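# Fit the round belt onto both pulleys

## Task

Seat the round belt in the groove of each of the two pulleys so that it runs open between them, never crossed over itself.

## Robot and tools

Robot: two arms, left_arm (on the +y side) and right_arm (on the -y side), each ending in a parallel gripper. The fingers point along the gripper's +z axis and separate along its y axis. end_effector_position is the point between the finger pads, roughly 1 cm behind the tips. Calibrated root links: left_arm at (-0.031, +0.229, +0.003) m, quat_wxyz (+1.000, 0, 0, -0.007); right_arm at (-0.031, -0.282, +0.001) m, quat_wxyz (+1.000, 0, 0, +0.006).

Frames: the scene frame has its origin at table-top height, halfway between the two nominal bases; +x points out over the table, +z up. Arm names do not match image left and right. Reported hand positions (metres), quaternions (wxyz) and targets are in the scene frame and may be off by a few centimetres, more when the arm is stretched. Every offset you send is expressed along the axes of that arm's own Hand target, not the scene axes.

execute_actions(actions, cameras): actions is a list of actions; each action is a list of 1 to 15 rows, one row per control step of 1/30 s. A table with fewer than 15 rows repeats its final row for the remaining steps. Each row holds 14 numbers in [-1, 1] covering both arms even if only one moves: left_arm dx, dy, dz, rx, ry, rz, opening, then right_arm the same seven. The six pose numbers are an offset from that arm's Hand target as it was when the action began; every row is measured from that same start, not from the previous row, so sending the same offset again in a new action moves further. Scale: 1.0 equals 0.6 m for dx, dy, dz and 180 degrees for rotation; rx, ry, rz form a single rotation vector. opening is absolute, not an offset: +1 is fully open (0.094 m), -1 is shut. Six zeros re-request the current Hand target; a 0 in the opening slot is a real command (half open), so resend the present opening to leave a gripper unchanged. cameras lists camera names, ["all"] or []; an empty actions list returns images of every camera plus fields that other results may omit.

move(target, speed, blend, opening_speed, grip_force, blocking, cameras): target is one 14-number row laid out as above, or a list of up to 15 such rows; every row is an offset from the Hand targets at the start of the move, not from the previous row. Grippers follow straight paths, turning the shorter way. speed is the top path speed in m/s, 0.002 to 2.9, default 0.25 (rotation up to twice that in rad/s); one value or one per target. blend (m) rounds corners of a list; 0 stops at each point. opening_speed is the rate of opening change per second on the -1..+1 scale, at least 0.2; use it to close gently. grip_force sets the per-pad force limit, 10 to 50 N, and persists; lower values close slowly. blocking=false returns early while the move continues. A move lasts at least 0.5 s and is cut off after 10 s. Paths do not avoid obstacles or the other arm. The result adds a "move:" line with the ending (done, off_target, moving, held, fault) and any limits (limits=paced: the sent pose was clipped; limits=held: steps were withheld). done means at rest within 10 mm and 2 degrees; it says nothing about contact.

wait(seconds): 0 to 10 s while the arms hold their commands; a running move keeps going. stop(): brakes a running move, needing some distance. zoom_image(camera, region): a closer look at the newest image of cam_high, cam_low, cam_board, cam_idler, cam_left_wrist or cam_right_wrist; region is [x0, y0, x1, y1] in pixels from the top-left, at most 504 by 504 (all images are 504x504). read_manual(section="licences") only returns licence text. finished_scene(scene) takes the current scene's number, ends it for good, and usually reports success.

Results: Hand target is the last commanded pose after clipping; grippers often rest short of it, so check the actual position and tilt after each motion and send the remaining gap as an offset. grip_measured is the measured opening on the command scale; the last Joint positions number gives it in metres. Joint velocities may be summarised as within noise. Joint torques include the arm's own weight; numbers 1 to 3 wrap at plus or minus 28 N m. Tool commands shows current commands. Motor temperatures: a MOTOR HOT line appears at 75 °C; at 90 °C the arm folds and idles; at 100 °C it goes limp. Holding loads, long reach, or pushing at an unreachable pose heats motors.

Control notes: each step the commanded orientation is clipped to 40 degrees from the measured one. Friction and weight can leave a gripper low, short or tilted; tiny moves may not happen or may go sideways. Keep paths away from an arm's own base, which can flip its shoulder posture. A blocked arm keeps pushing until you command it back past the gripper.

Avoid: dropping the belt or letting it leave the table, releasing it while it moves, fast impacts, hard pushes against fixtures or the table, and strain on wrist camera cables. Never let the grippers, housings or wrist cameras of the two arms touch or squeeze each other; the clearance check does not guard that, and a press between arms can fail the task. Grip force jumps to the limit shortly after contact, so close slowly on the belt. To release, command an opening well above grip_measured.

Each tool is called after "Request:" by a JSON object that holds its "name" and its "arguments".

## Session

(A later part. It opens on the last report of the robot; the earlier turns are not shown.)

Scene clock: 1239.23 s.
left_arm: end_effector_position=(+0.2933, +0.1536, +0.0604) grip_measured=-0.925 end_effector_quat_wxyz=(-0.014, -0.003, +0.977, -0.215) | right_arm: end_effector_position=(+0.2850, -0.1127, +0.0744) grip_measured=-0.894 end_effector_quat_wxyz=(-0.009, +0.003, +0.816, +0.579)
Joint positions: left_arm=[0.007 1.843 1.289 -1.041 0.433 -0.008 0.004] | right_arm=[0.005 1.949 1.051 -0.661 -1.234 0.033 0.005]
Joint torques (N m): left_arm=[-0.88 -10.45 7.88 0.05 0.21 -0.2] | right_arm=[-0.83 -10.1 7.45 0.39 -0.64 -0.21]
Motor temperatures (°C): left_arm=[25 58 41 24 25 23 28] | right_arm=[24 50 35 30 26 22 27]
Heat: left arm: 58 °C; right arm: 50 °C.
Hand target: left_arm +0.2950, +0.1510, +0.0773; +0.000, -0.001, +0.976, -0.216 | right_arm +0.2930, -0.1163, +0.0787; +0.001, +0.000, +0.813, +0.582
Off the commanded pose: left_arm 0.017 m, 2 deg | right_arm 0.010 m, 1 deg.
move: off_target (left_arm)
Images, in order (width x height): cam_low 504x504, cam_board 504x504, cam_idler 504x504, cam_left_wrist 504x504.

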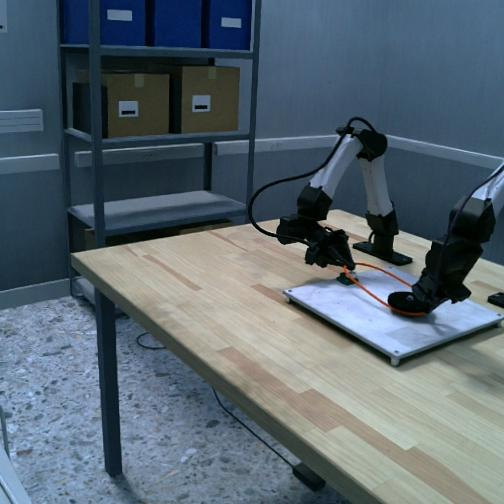

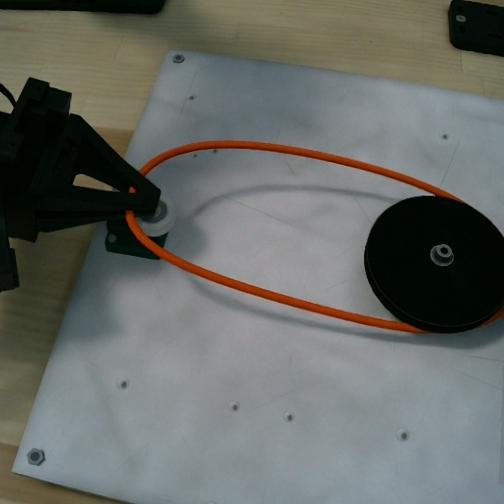

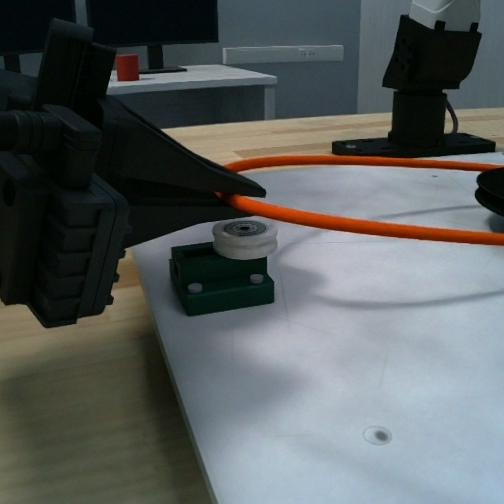

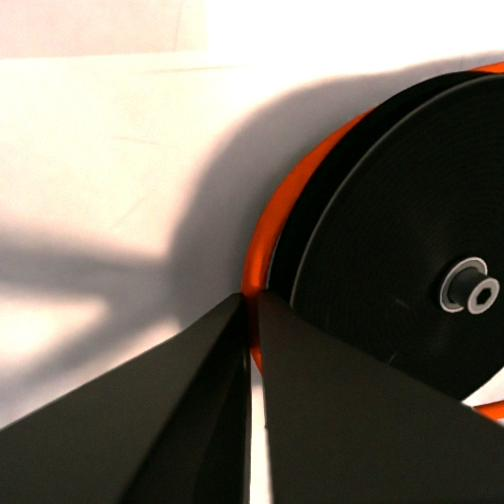

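Request:
{"name": "move", "arguments": {"target": [[0,0,0,0,0,0,-0.96,0,0.011,0.032,0,0,0,-0.96],[0,-0.008,-0.018,0,0,0,-0.96,0,0.011,0.032,0,0,0,-0.96]], "speed": 0.08, "cameras": ["cam_left_wrist","cam_low","cam_board"]}}

Request:
{"name": "zoom_image", "arguments": {"camera": "cam_left_wrist", "region": [240, 30, 500, 320]}}

Request:
{"name": "zoom_image", "arguments": {"camera": "cam_low", "region": [370, 275, 450, 330]}}

Request:
{"name": "zoom_image", "arguments": {"camera": "cam_board", "region": [344, 160, 504, 360]}}

Scene clock: 1262.10 s.
left_arm: end_effector_position=(+0.2917, +0.1513, +0.0748) grip_measured=-0.925 end_effector_quat_wxyz=(-0.016, -0.001, +0.976, -0.217) | right_arm: end_effector_position=(+0.2928, -0.0968, +0.0722) grip_measured=-0.894 end_effector_quat_wxyz=(-0.012, +0.010, +0.814, +0.580)
Joint positions: left_arm=[0.002 1.827 1.326 -1.099 0.438 -0.008 0.004] | right_arm=[0.053 1.949 1.032 -0.493 -1.234 0.201 0.005]
Joint torques (N m): left_arm=[-0.32 -9.96 7.9 0.13 0.16 -0.17] | right_arm=[0.36 -13.63 4.29 0.82 -0.59 -0.08]
Motor temperatures (°C): left_arm=[25 62 42 23 25 23 28] | right_arm=[24 49 35 29 26 22 27]
Heat: left arm: 62 °C; right arm: 49 °C.
Hand target: left_arm +0.2950, +0.1510, +0.0892; +0.000, +0.000, +0.976, -0.216 | right_arm +0.2931, -0.0960, +0.0788; +0.001, +0.000, +0.813, +0.582
Off the commanded pose: left_arm 0.015 m, 2 deg | right_arm 0.007 m, 2 deg.
move: off_target (left_arm)
Images, in order (width x height): cam_low 504x504, cam_board 504x504, cam_left_wrist 504x504.

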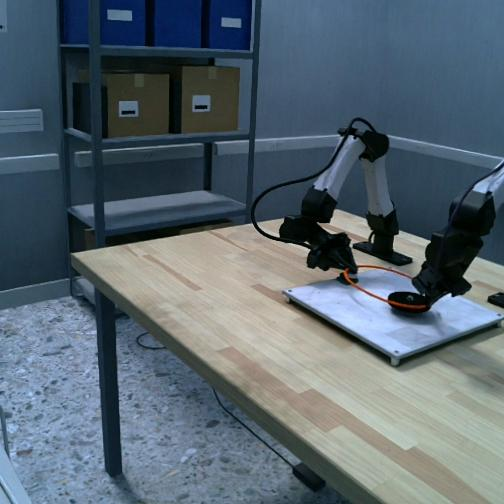

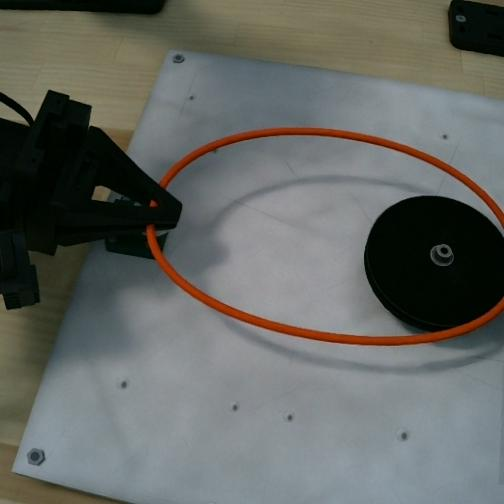

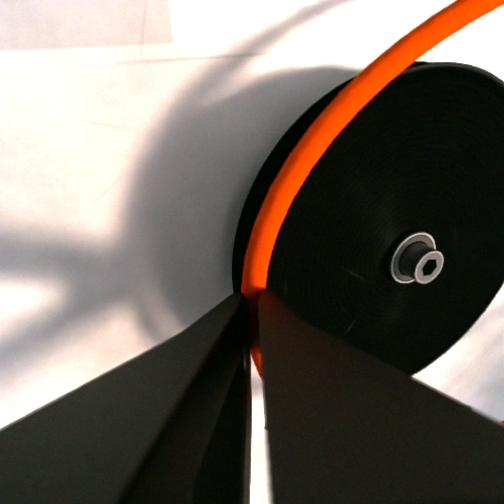

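Scaled by 1.738 from the camera's 504x504 image, which has a finer 720x720 frame.

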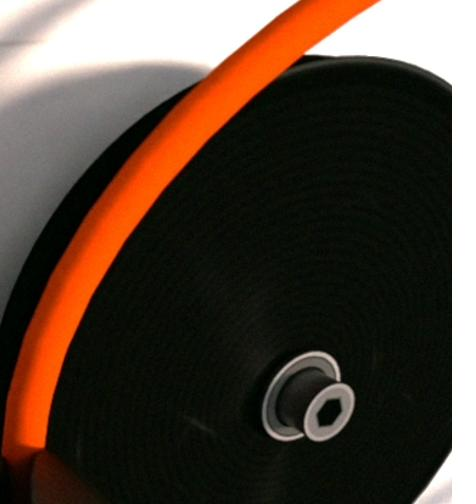

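Scaled by 6.300 from the camera's 504x504 image, which has a finer 720x720 frame.

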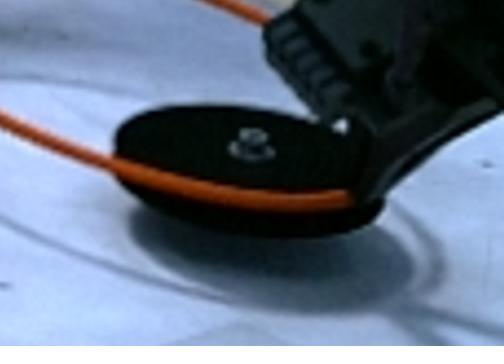

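Scaled by 2.520 from the camera's 504x504 image, which has a finer 720x720 frame.

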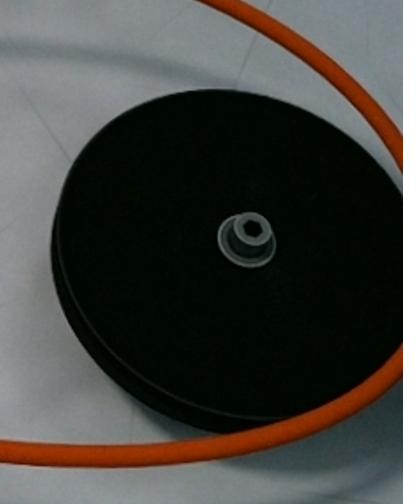

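Request:
{"name": "move", "arguments": {"target": [0,0.021,0.033,0,0,0,-0.96,0,0,0,0,0,0,-0.96], "speed": 0.06, "cameras": ["cam_left_wrist","cam_low","cam_board"]}}

Request:
{"name": "zoom_image", "arguments": {"camera": "cam_left_wrist", "region": [240, 30, 500, 320]}}

Request:
{"name": "zoom_image", "arguments": {"camera": "cam_low", "region": [370, 275, 450, 330]}}

Request:
{"name": "zoom_image", "arguments": {"camera": "cam_board", "region": [344, 160, 504, 360]}}

Scene clock: 1273.90 s.
left_arm: end_effector_position=(+0.2960, +0.1482, +0.0711) grip_measured=-0.925 end_effector_quat_wxyz=(-0.004, +0.000, +0.973, -0.231) | right_arm: end_effector_position=(+0.2928, -0.0968, +0.0722) grip_measured=-0.894 end_effector_quat_wxyz=(-0.012, +0.009, +0.814, +0.580)
Joint positions: left_arm=[0.007 1.827 1.302 -1.05 0.467 -0.008 0.004] | right_arm=[0.053 1.949 1.032 -0.493 -1.234 0.201 0.005]
Joint torques (N m): left_arm=[0.23 -7.95 4.22 0.49 -0.11 -0.06] | right_arm=[0.35 -13.71 4.27 0.88 -0.61 -0.08]
Motor temperatures (°C): left_arm=[25 62 41 23 25 23 28] | right_arm=[24 50 34 29 26 22 27]
Heat: left arm: 62 °C; right arm: 50 °C.
Hand target: left_arm +0.2950, +0.1541, +0.0659; +0.000, +0.000, +0.976, -0.216 | right_arm +0.2931, -0.0960, +0.0788; +0.001, +0.000, +0.813, +0.582
Off the commanded pose: left_arm 0.008 m, 2 deg | right_arm 0.007 m, 2 deg.
move: done
Images, in order (width x height): cam_low 504x504, cam_board 504x504, cam_left_wrist 504x504.

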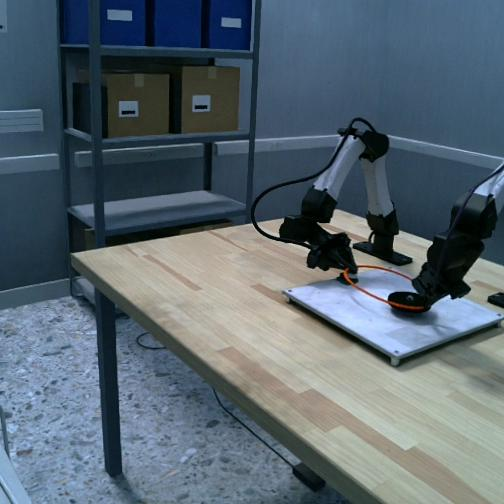

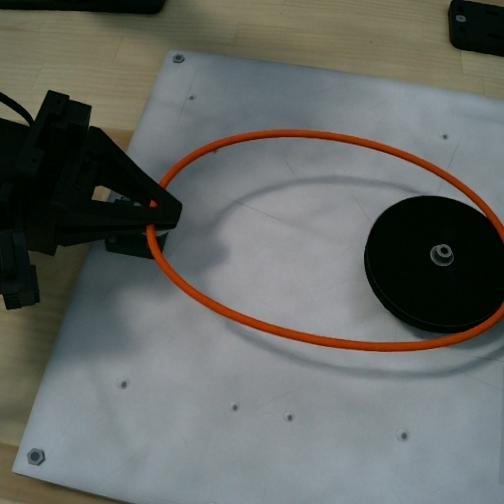

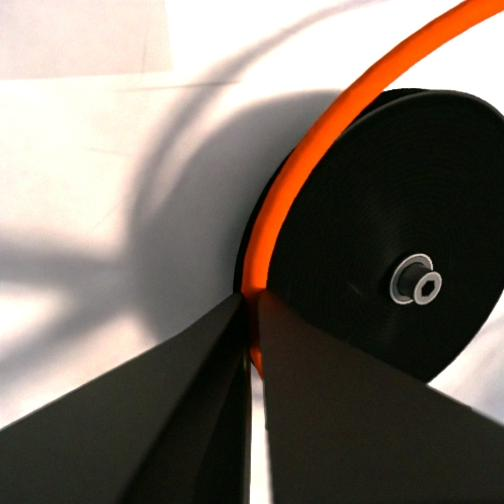

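Scaled by 1.738 from the camera's 504x504 image, which has a finer 720x720 frame.

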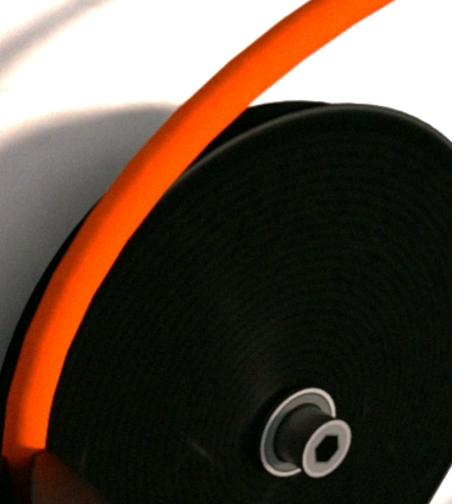

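Scaled by 6.300 from the camera's 504x504 image, which has a finer 720x720 frame.

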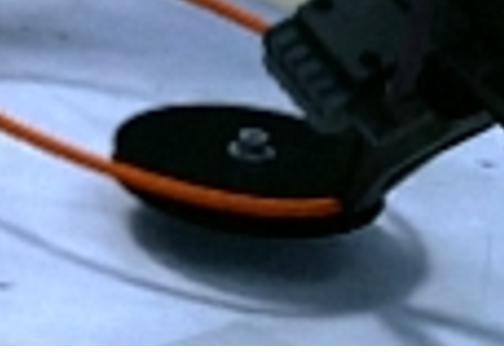

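Scaled by 2.520 from the camera's 504x504 image, which has a finer 720x720 frame.

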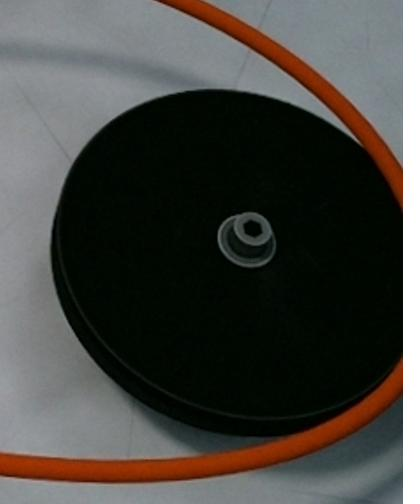

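Request:
{"name": "move", "arguments": {"target": [0,0.019,0.001,0,0,0,-0.96,0,0,0,0,0,0,-0.96], "speed": 0.06, "cameras": ["cam_left_wrist","cam_low","cam_board"]}}

Request:
{"name": "zoom_image", "arguments": {"camera": "cam_left_wrist", "region": [240, 30, 500, 320]}}

Request:
{"name": "zoom_image", "arguments": {"camera": "cam_low", "region": [370, 275, 450, 330]}}

Request:
{"name": "zoom_image", "arguments": {"camera": "cam_board", "region": [344, 160, 504, 360]}}

Scene clock: 1283.30 s.
left_arm: end_effector_position=(+0.2953, +0.1517, +0.0710) grip_measured=-0.925 end_effector_quat_wxyz=(-0.002, -0.001, +0.970, -0.245) | right_arm: end_effector_position=(+0.2928, -0.0968, +0.0722) grip_measured=-0.894 end_effector_quat_wxyz=(-0.012, +0.009, +0.814, +0.580)
Joint positions: left_arm=[0.03 1.827 1.292 -1.049 0.494 0.017 0.004] | right_arm=[0.053 1.949 1.032 -0.493 -1.234 0.201 0.005]
Joint torques (N m): left_arm=[0.9 -7.2 4.31 0.49 -0.34 0.08] | right_arm=[0.39 -13.52 4.16 0.83 -0.53 -0.08]
Motor temperatures (°C): left_arm=[25 59 40 24 25 23 29] | right_arm=[24 51 34 29 26 22 27]
Heat: left arm: 59 °C; right arm: 51 °C.
Hand target: left_arm +0.2951, +0.1643, +0.0606; +0.000, +0.000, +0.976, -0.216 | right_arm +0.2931, -0.0960, +0.0788; +0.001, +0.000, +0.813, +0.582
Off the commanded pose: left_arm 0.016 m, 3 deg | right_arm 0.007 m, 2 deg.
move: off_target (left_arm)
Images, in order (width x height): cam_low 504x504, cam_board 504x504, cam_left_wrist 504x504.

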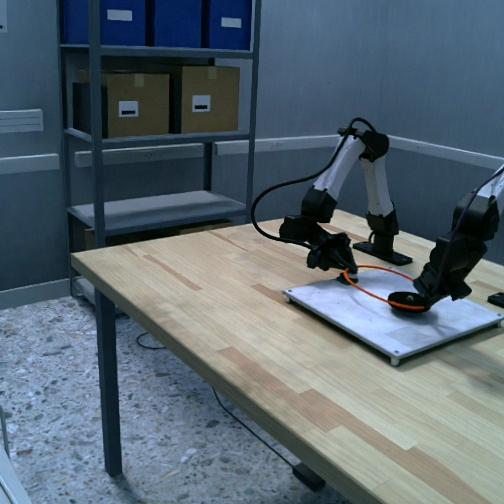

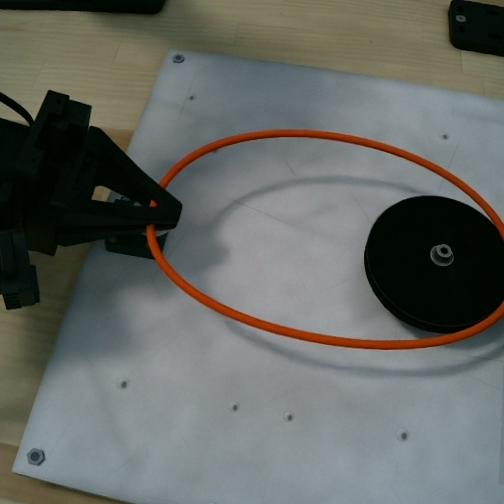

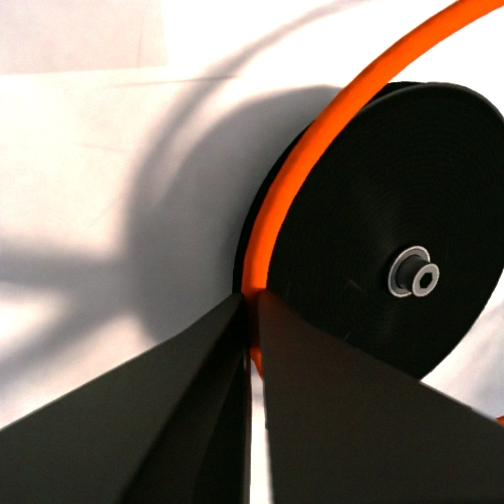

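Scaled by 1.738 from the camera's 504x504 image, which has a finer 720x720 frame.

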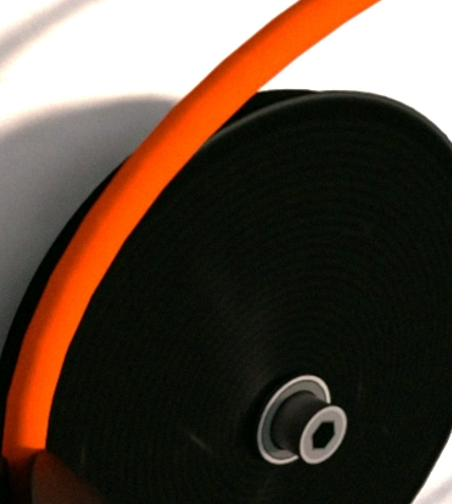

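Scaled by 6.300 from the camera's 504x504 image, which has a finer 720x720 frame.

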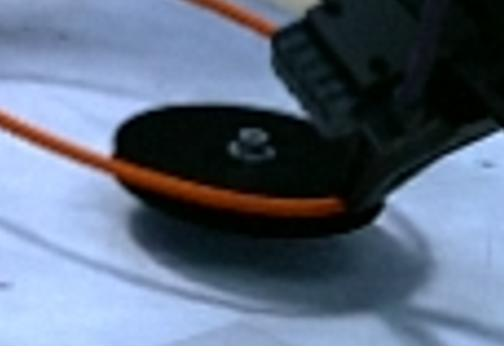

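Scaled by 2.520 from the camera's 504x504 image, which has a finer 720x720 frame.

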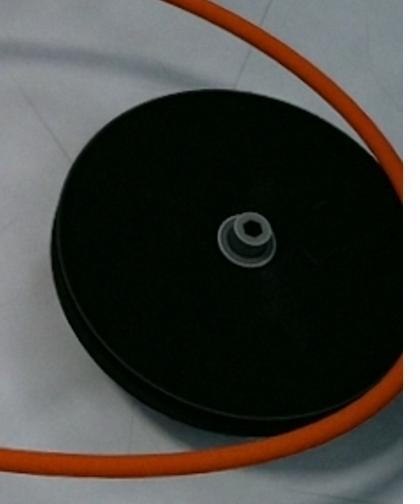

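Request:
{"name": "move", "arguments": {"target": [[0,0.02,-0.018,0,0,0,-0.96,0,0.008,0.024,0,0,0,-0.96],[0,0.02,0.0,0,0,0,-0.96,0,0.008,0.024,0,0,0,-0.96]], "speed": 0.06, "cameras": ["cam_left_wrist","cam_low","cam_board"]}}

Request:
{"name": "zoom_image", "arguments": {"camera": "cam_left_wrist", "region": [240, 30, 500, 320]}}

Request:
{"name": "zoom_image", "arguments": {"camera": "cam_low", "region": [370, 275, 450, 330]}}

Scene clock: 1294.40 s.
left_arm: end_effector_position=(+0.2919, +0.1719, +0.0632) grip_measured=-0.925 end_effector_quat_wxyz=(-0.001, -0.001, +0.974, -0.229) | right_arm: end_effector_position=(+0.2921, -0.0812, +0.0702) grip_measured=-0.894 end_effector_quat_wxyz=(-0.017, +0.011, +0.812, +0.584)
Joint positions: left_arm=[0.077 1.827 1.27 -1.047 0.46 0.068 0.004] | right_arm=[0.099 1.942 0.995 -0.348 -1.234 0.334 0.005]
Joint torques (N m): left_arm=[-0.47 -6.24 5.53 0.49 -0.05 -0.1] | right_arm=[0.38 -14.74 4.19 0.94 -0.44 -0.05]
Motor temperatures (°C): left_arm=[25 57 39 24 25 23 29] | right_arm=[24 53 34 29 26 22 27]
Heat: left arm: 57 °C; right arm: 53 °C.
Hand target: left_arm +0.2950, +0.1752, +0.0555; +0.000, -0.001, +0.976, -0.216 | right_arm +0.2931, -0.0808, +0.0786; +0.001, +0.000, +0.813, +0.582
Off the commanded pose: left_arm 0.009 m, 1 deg | right_arm 0.009 m, 2 deg.
move: done
Images, in order (width x height): cam_low 504x504, cam_board 504x504, cam_left_wrist 504x504.

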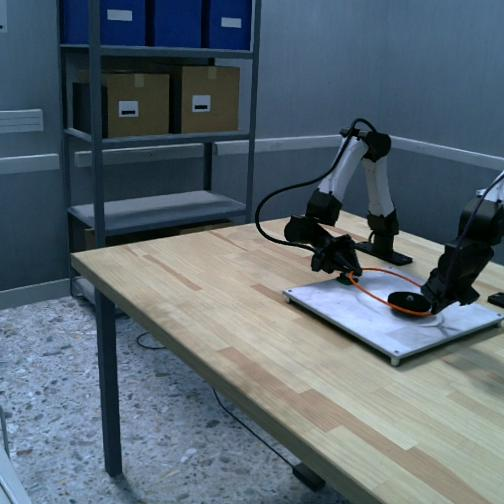

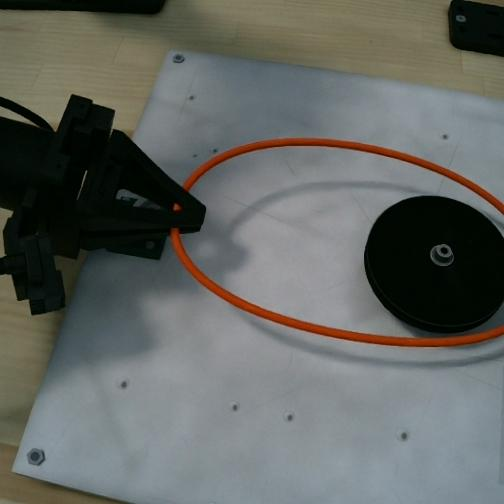

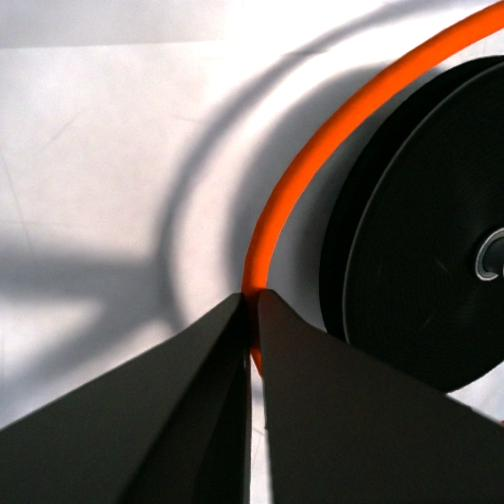

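Scaled by 1.738 from the camera's 504x504 image, which has a finer 720x720 frame.

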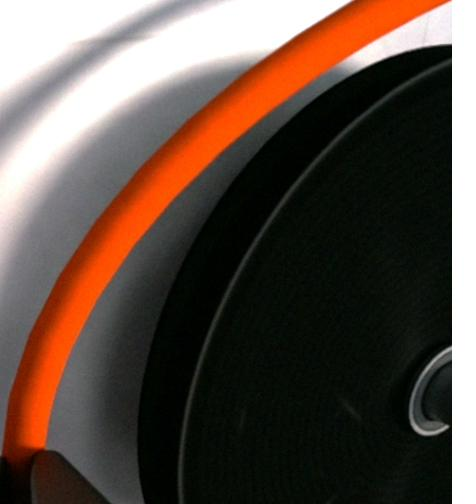

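Scaled by 6.300 from the camera's 504x504 image, which has a finer 720x720 frame.

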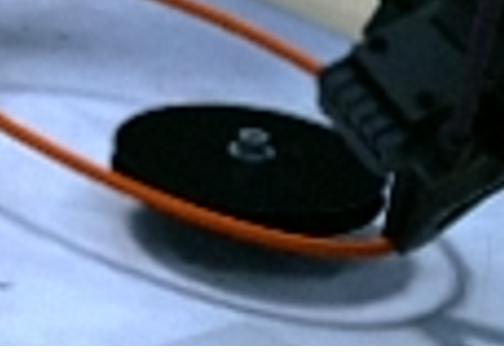

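Request:
{"name": "move", "arguments": {"target": [0,-0.038,-0.026,0,0,0,-0.96,0,-0.008,-0.024,0,0,0,-0.96], "speed": 0.06, "cameras": ["cam_left_wrist","cam_low","cam_board"]}}

Request:
{"name": "zoom_image", "arguments": {"camera": "cam_left_wrist", "region": [240, 30, 500, 320]}}

Request:
{"name": "zoom_image", "arguments": {"camera": "cam_low", "region": [370, 275, 450, 330]}}

Scene clock: 1304.37 s.
left_arm: end_effector_position=(+0.2911, +0.1580, +0.0702) grip_measured=-0.925 end_effector_quat_wxyz=(-0.011, +0.000, +0.974, -0.228) | right_arm: end_effector_position=(+0.2849, -0.0937, +0.0670) grip_measured=-0.894 end_effector_quat_wxyz=(-0.019, +0.012, +0.814, +0.580)
Joint positions: left_arm=[0.033 1.827 1.3 -1.078 0.459 0.026 0.004] | right_arm=[0.064 1.942 0.995 -0.458 -1.234 0.223 0.005]
Joint torques (N m): left_arm=[-0.36 -8.94 7.99 0.15 -0.03 -0.18] | right_arm=[-0.49 -12.96 7.32 0.56 -0.55 -0.19]
Motor temperatures (°C): left_arm=[25 55 39 24 25 23 29] | right_arm=[24 56 34 29 26 22 27]
Heat: left arm: 55 °C; right arm: 56 °C.
Hand target: left_arm +0.2950, +0.1611, +0.0792; +0.000, -0.001, +0.976, -0.216 | right_arm +0.2930, -0.0959, +0.0787; +0.001, +0.000, +0.813, +0.582
Off the commanded pose: left_arm 0.010 m, 2 deg | right_arm 0.014 m, 3 deg.
move: off_target (right_arm)
Images, in order (width x height): cam_low 504x504, cam_board 504x504, cam_left_wrist 504x504.

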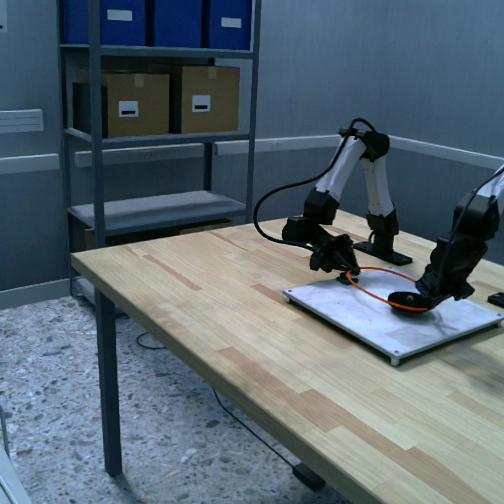

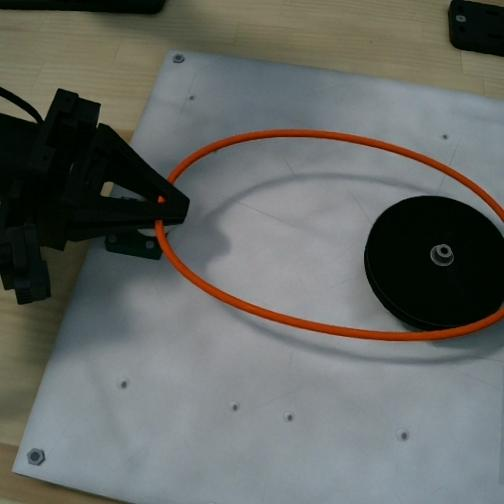

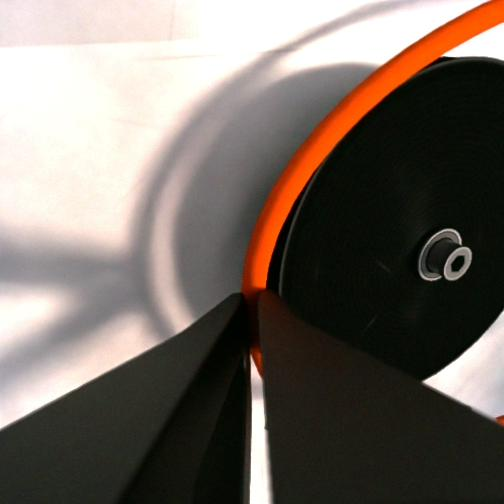

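Scaled by 1.738 from the camera's 504x504 image, which has a finer 720x720 frame.

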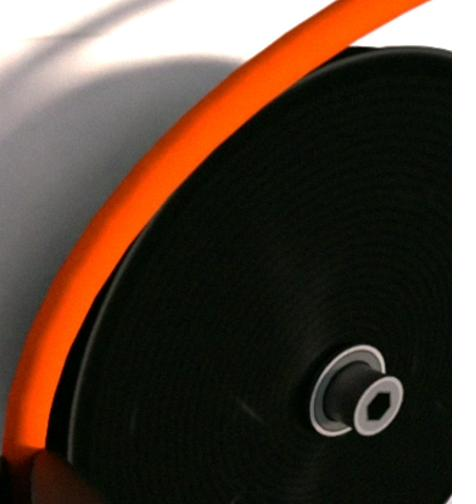

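Scaled by 6.300 from the camera's 504x504 image, which has a finer 720x720 frame.

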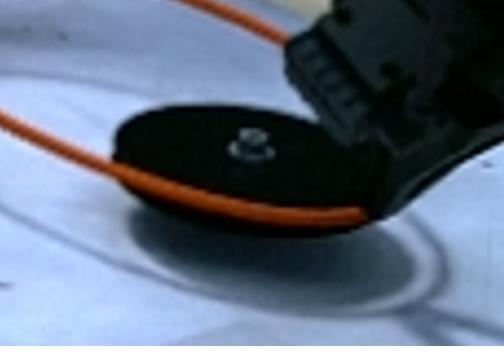

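Request:
{"name": "move", "arguments": {"target": [0,0.009,0.026,0,0,0,-0.96,0,0,0,0,0,0,-0.96], "speed": 0.05, "cameras": ["cam_left_wrist","cam_low","cam_board"]}}

Request:
{"name": "zoom_image", "arguments": {"camera": "cam_left_wrist", "region": [240, 30, 500, 320]}}

Request:
{"name": "zoom_image", "arguments": {"camera": "cam_low", "region": [370, 275, 450, 330]}}

Scene clock: 1313.17 s.
left_arm: end_effector_position=(+0.2914, +0.1568, +0.0656) grip_measured=-0.925 end_effector_quat_wxyz=(-0.008, +0.000, +0.974, -0.228) | right_arm: end_effector_position=(+0.2846, -0.0937, +0.0670) grip_measured=-0.894 end_effector_quat_wxyz=(-0.019, +0.012, +0.814, +0.580)
Joint positions: left_arm=[0.03 1.827 1.281 -1.05 0.459 0.021 0.004] | right_arm=[0.064 1.942 0.995 -0.46 -1.234 0.221 0.005]
Joint torques (N m): left_arm=[-0.51 -7.56 5.46 0.5 -0.04 -0.16] | right_arm=[-0.65 -13.05 7.2 0.56 -0.59 -0.18]
Motor temperatures (°C): left_arm=[25 56 40 24 25 23 29] | right_arm=[24 57 34 29 26 22 27]
Heat: left arm: 56 °C; right arm: 57 °C.
Hand target: left_arm +0.2950, +0.1594, +0.0628; +0.000, +0.000, +0.976, -0.216 | right_arm +0.2930, -0.0959, +0.0787; +0.001, +0.000, +0.813, +0.582
Off the commanded pose: left_arm 0.005 m, 2 deg | right_arm 0.015 m, 3 deg.
move: off_target (right_arm)
Images, in order (width x height): cam_low 504x504, cam_board 504x504, cam_left_wrist 504x504.

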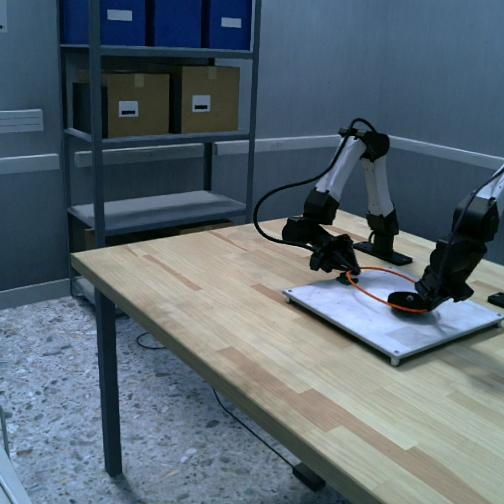

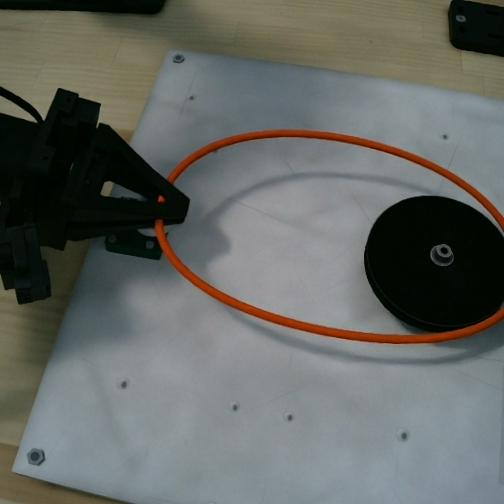

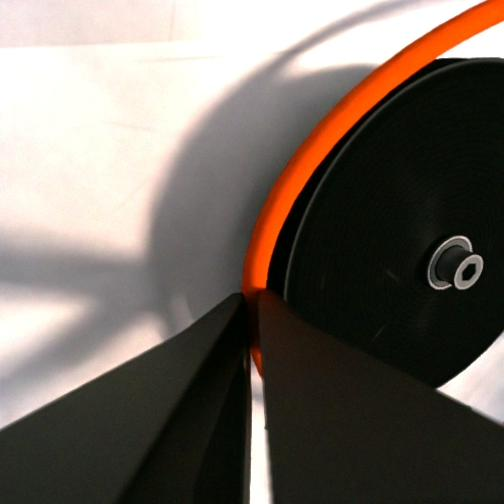

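Scaled by 1.738 from the camera's 504x504 image, which has a finer 720x720 frame.

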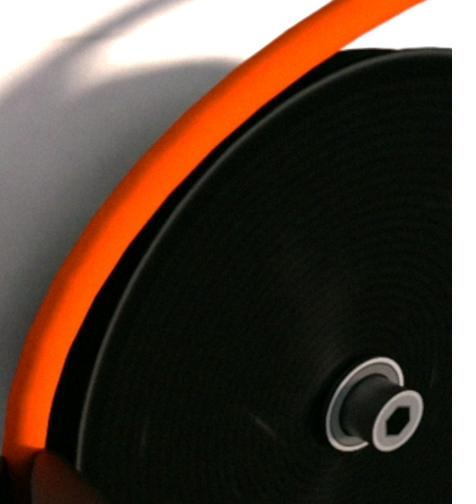

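Scaled by 6.300 from the camera's 504x504 image, which has a finer 720x720 frame.

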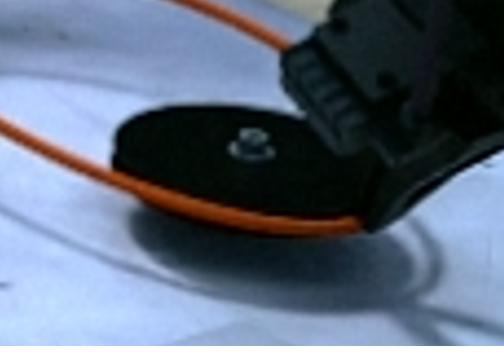

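Request:
{"name": "move", "arguments": {"target": [0,0,0,0,0,0,-0.96,0,-0.007,-0.042,0,0,0,-0.96], "speed": 0.05, "cameras": ["cam_left_wrist","cam_low","cam_board","cam_idler"]}}

Request:
{"name": "zoom_image", "arguments": {"camera": "cam_left_wrist", "region": [240, 30, 500, 320]}}

Request:
{"name": "zoom_image", "arguments": {"camera": "cam_low", "region": [370, 275, 450, 330]}}

Request:
{"name": "zoom_image", "arguments": {"camera": "cam_board", "region": [344, 160, 504, 360]}}

Scene clock: 1326.90 s.
left_arm: end_effector_position=(+0.2952, +0.1561, +0.0655) grip_measured=-0.925 end_effector_quat_wxyz=(+0.000, +0.003, +0.974, -0.228) | right_arm: end_effector_position=(+0.2845, -0.1150, +0.0795) grip_measured=-0.894 end_effector_quat_wxyz=(-0.010, -0.001, +0.814, +0.581)
Joint positions: left_arm=[0.027 1.827 1.281 -1.033 0.459 0.021 0.004] | right_arm=[-0.003 1.95 1.074 -0.723 -1.239 -0.015 0.005]
Joint torques (N m): left_arm=[-0.29 -7.6 5.44 0.38 -0.03 -0.18] | right_arm=[-1.58 -10.17 7.34 0.29 -0.61 -0.19]
Motor temperatures (°C): left_arm=[25 55 39 24 25 23 29] | right_arm=[24 58 34 29 26 22 27]
Heat: left arm: 55 °C; right arm: 58 °C.
Hand target: left_arm +0.2950, +0.1594, +0.0628; +0.000, -0.001, +0.976, -0.216 | right_arm +0.2931, -0.1212, +0.0830; +0.001, +0.000, +0.813, +0.582
Off the commanded pose: left_arm 0.004 m, 1 deg | right_arm 0.011 m, 1 deg.
move: off_target (right_arm)
Images, in order (width x height): cam_low 504x504, cam_board 504x504, cam_idler 504x504, cam_left_wrist 504x504.

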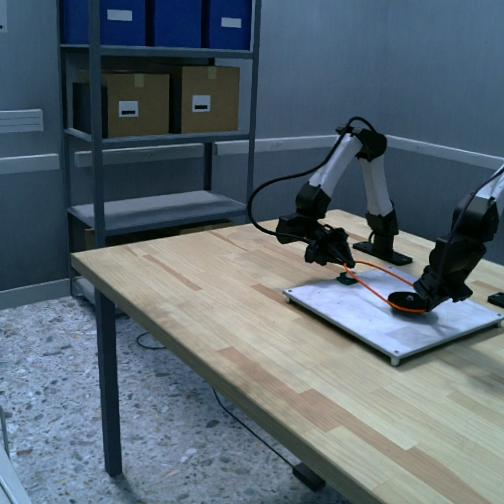

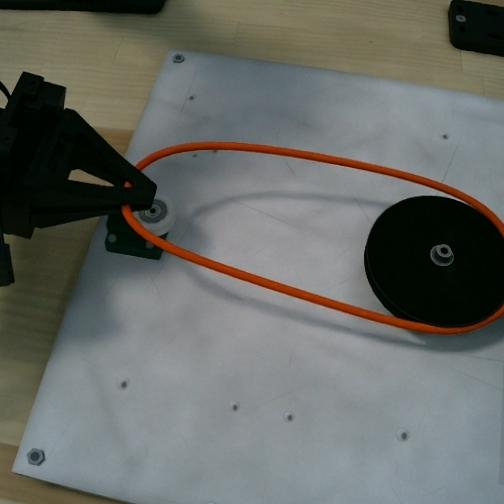

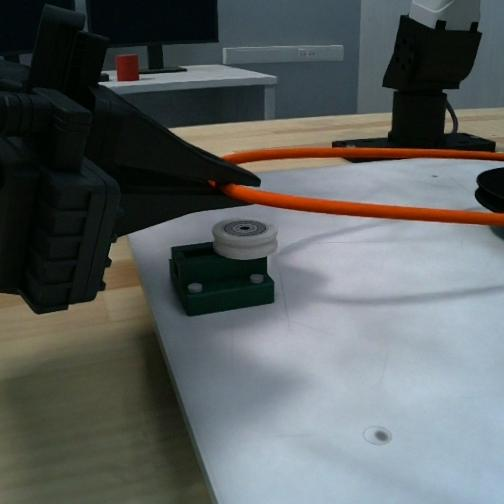

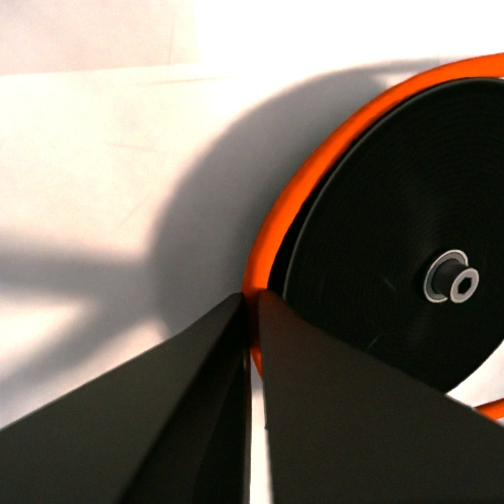

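Scaled by 1.738 from the camera's 504x504 image, which has a finer 720x720 frame.

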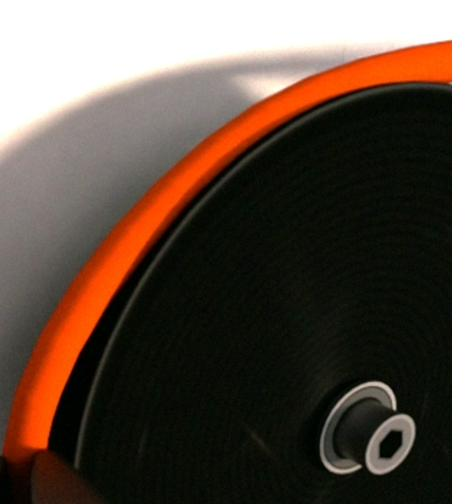

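Scaled by 6.300 from the camera's 504x504 image, which has a finer 720x720 frame.

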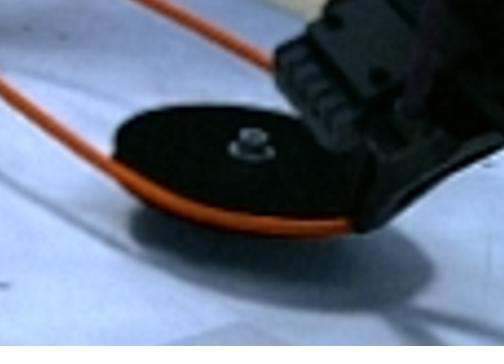

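Scaled by 2.520 from the camera's 504x504 image, which has a finer 720x720 frame.

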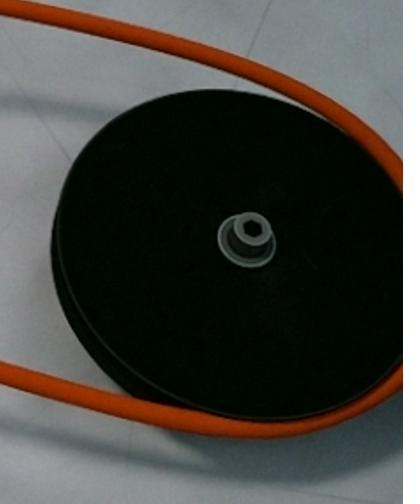

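Request:
{"name": "move", "arguments": {"target": [0,0,0,0,0,0,-0.96,0,-0.013,-0.036,0,0,0,-0.96], "speed": 0.05, "cameras": ["cam_left_wrist","cam_right_wrist","cam_board","cam_idler"]}}

Request:
{"name": "zoom_image", "arguments": {"camera": "cam_left_wrist", "region": [240, 30, 500, 320]}}

Request:
{"name": "zoom_image", "arguments": {"camera": "cam_idler", "region": [120, 120, 320, 320]}}

Scene clock: 1337.10 s.
left_arm: end_effector_position=(+0.3060, +0.1545, +0.0666) grip_measured=-0.947 end_effector_quat_wxyz=(+0.023, +0.009, +0.972, -0.233) | right_arm: end_effector_position=(+0.2841, -0.1326, +0.0814) grip_measured=-0.895 end_effector_quat_wxyz=(-0.011, -0.006, +0.810, +0.587)
Joint positions: left_arm=[0.027 1.827 1.281 -0.986 0.47 0.021 0.003] | right_arm=[-0.06 2.005 1.146 -0.937 -1.245 -0.227 0.005]
Joint torques (N m): left_arm=[-0.31 -7.61 5.6 0.06 -0.13 -0.17] | right_arm=[-2.48 -10.59 7.06 -0.07 -0.46 -0.16]
Motor temperatures (°C): left_arm=[25 54 39 24 25 23 29] | right_arm=[24 55 34 28 26 22 27]
Heat: left arm: 54 °C; right arm: 55 °C.
Hand target: left_arm +0.2950, +0.1594, +0.0628; +0.000, -0.001, +0.976, -0.216 | right_arm +0.2930, -0.1442, +0.0825; +0.001, +0.000, +0.813, +0.582
Off the commanded pose: left_arm 0.013 m, 3 deg | right_arm 0.015 m, 2 deg.
move: off_target (left_arm, right_arm)
Images, in order (width x height): cam_board 504x504, cam_idler 504x504, cam_left_wrist 504x504, cam_right_wrist 504x504.

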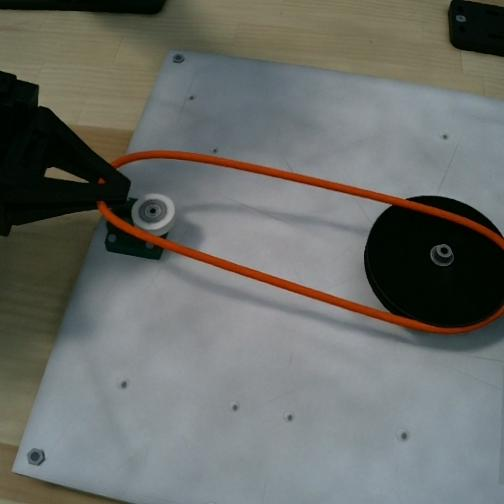

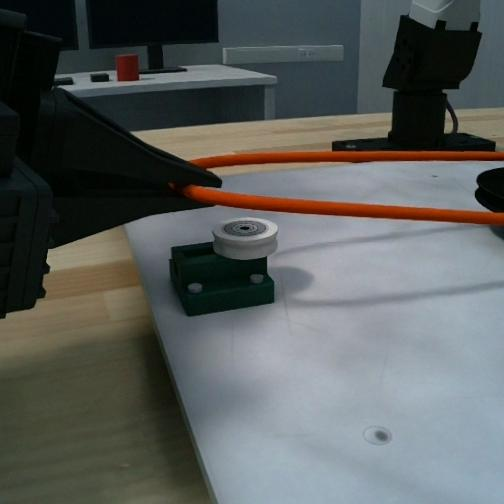

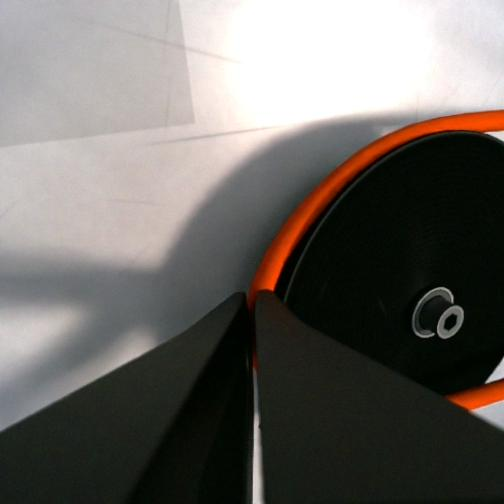

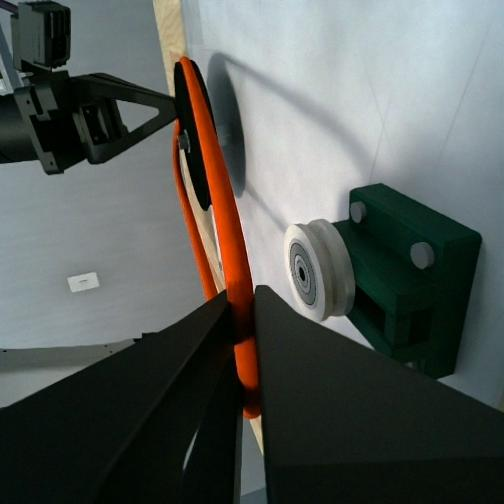

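Scaled by 1.738 from the camera's 504x504 image, which has a finer 720x720 frame.

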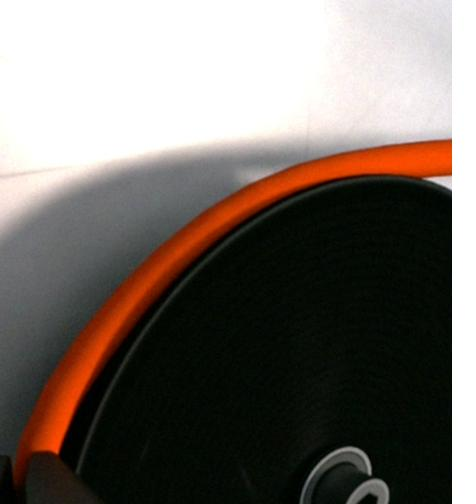

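Scaled by 2.520 from the camera's 504x504 image, which has a finer 720x720 frame.

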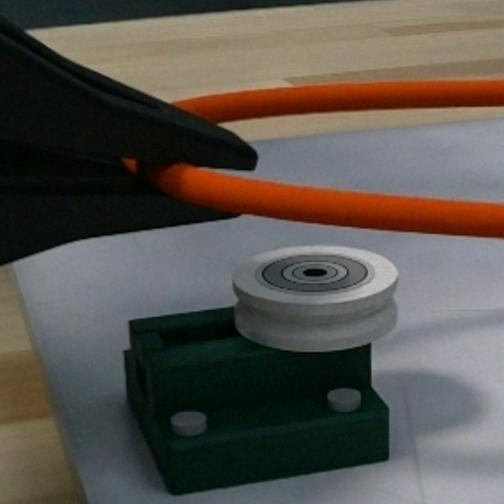

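Request:
{"name": "zoom_image", "arguments": {"camera": "cam_board", "region": [344, 160, 504, 360]}}

Request:
{"name": "zoom_image", "arguments": {"camera": "cam_left_wrist", "region": [344, 250, 504, 450]}}

Request:
{"name": "zoom_image", "arguments": {"camera": "cam_board", "region": [70, 120, 230, 280]}}

Scaled by 2.520 from the camera's 504x504 image, which has a finer 720x720 frame.

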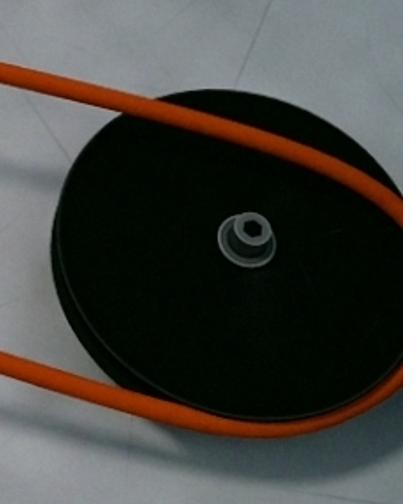

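Scaled by 2.520 from the camera's 504x504 image, which has a finer 720x720 frame.

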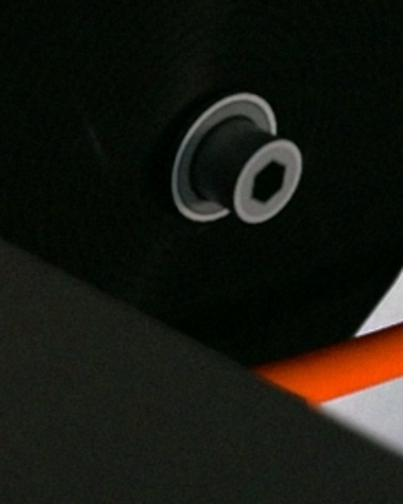

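Scaled by 3.150 from the camera's 504x504 image, which has a finer 720x720 frame.

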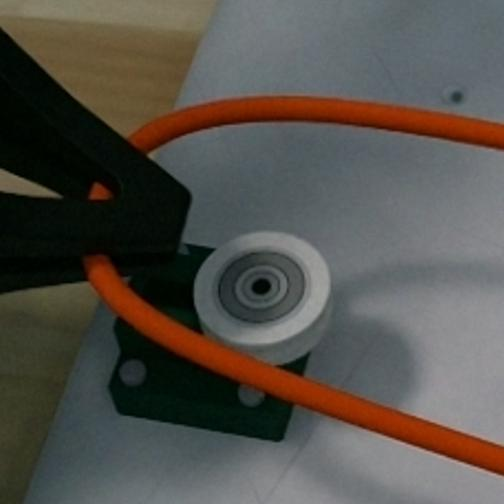

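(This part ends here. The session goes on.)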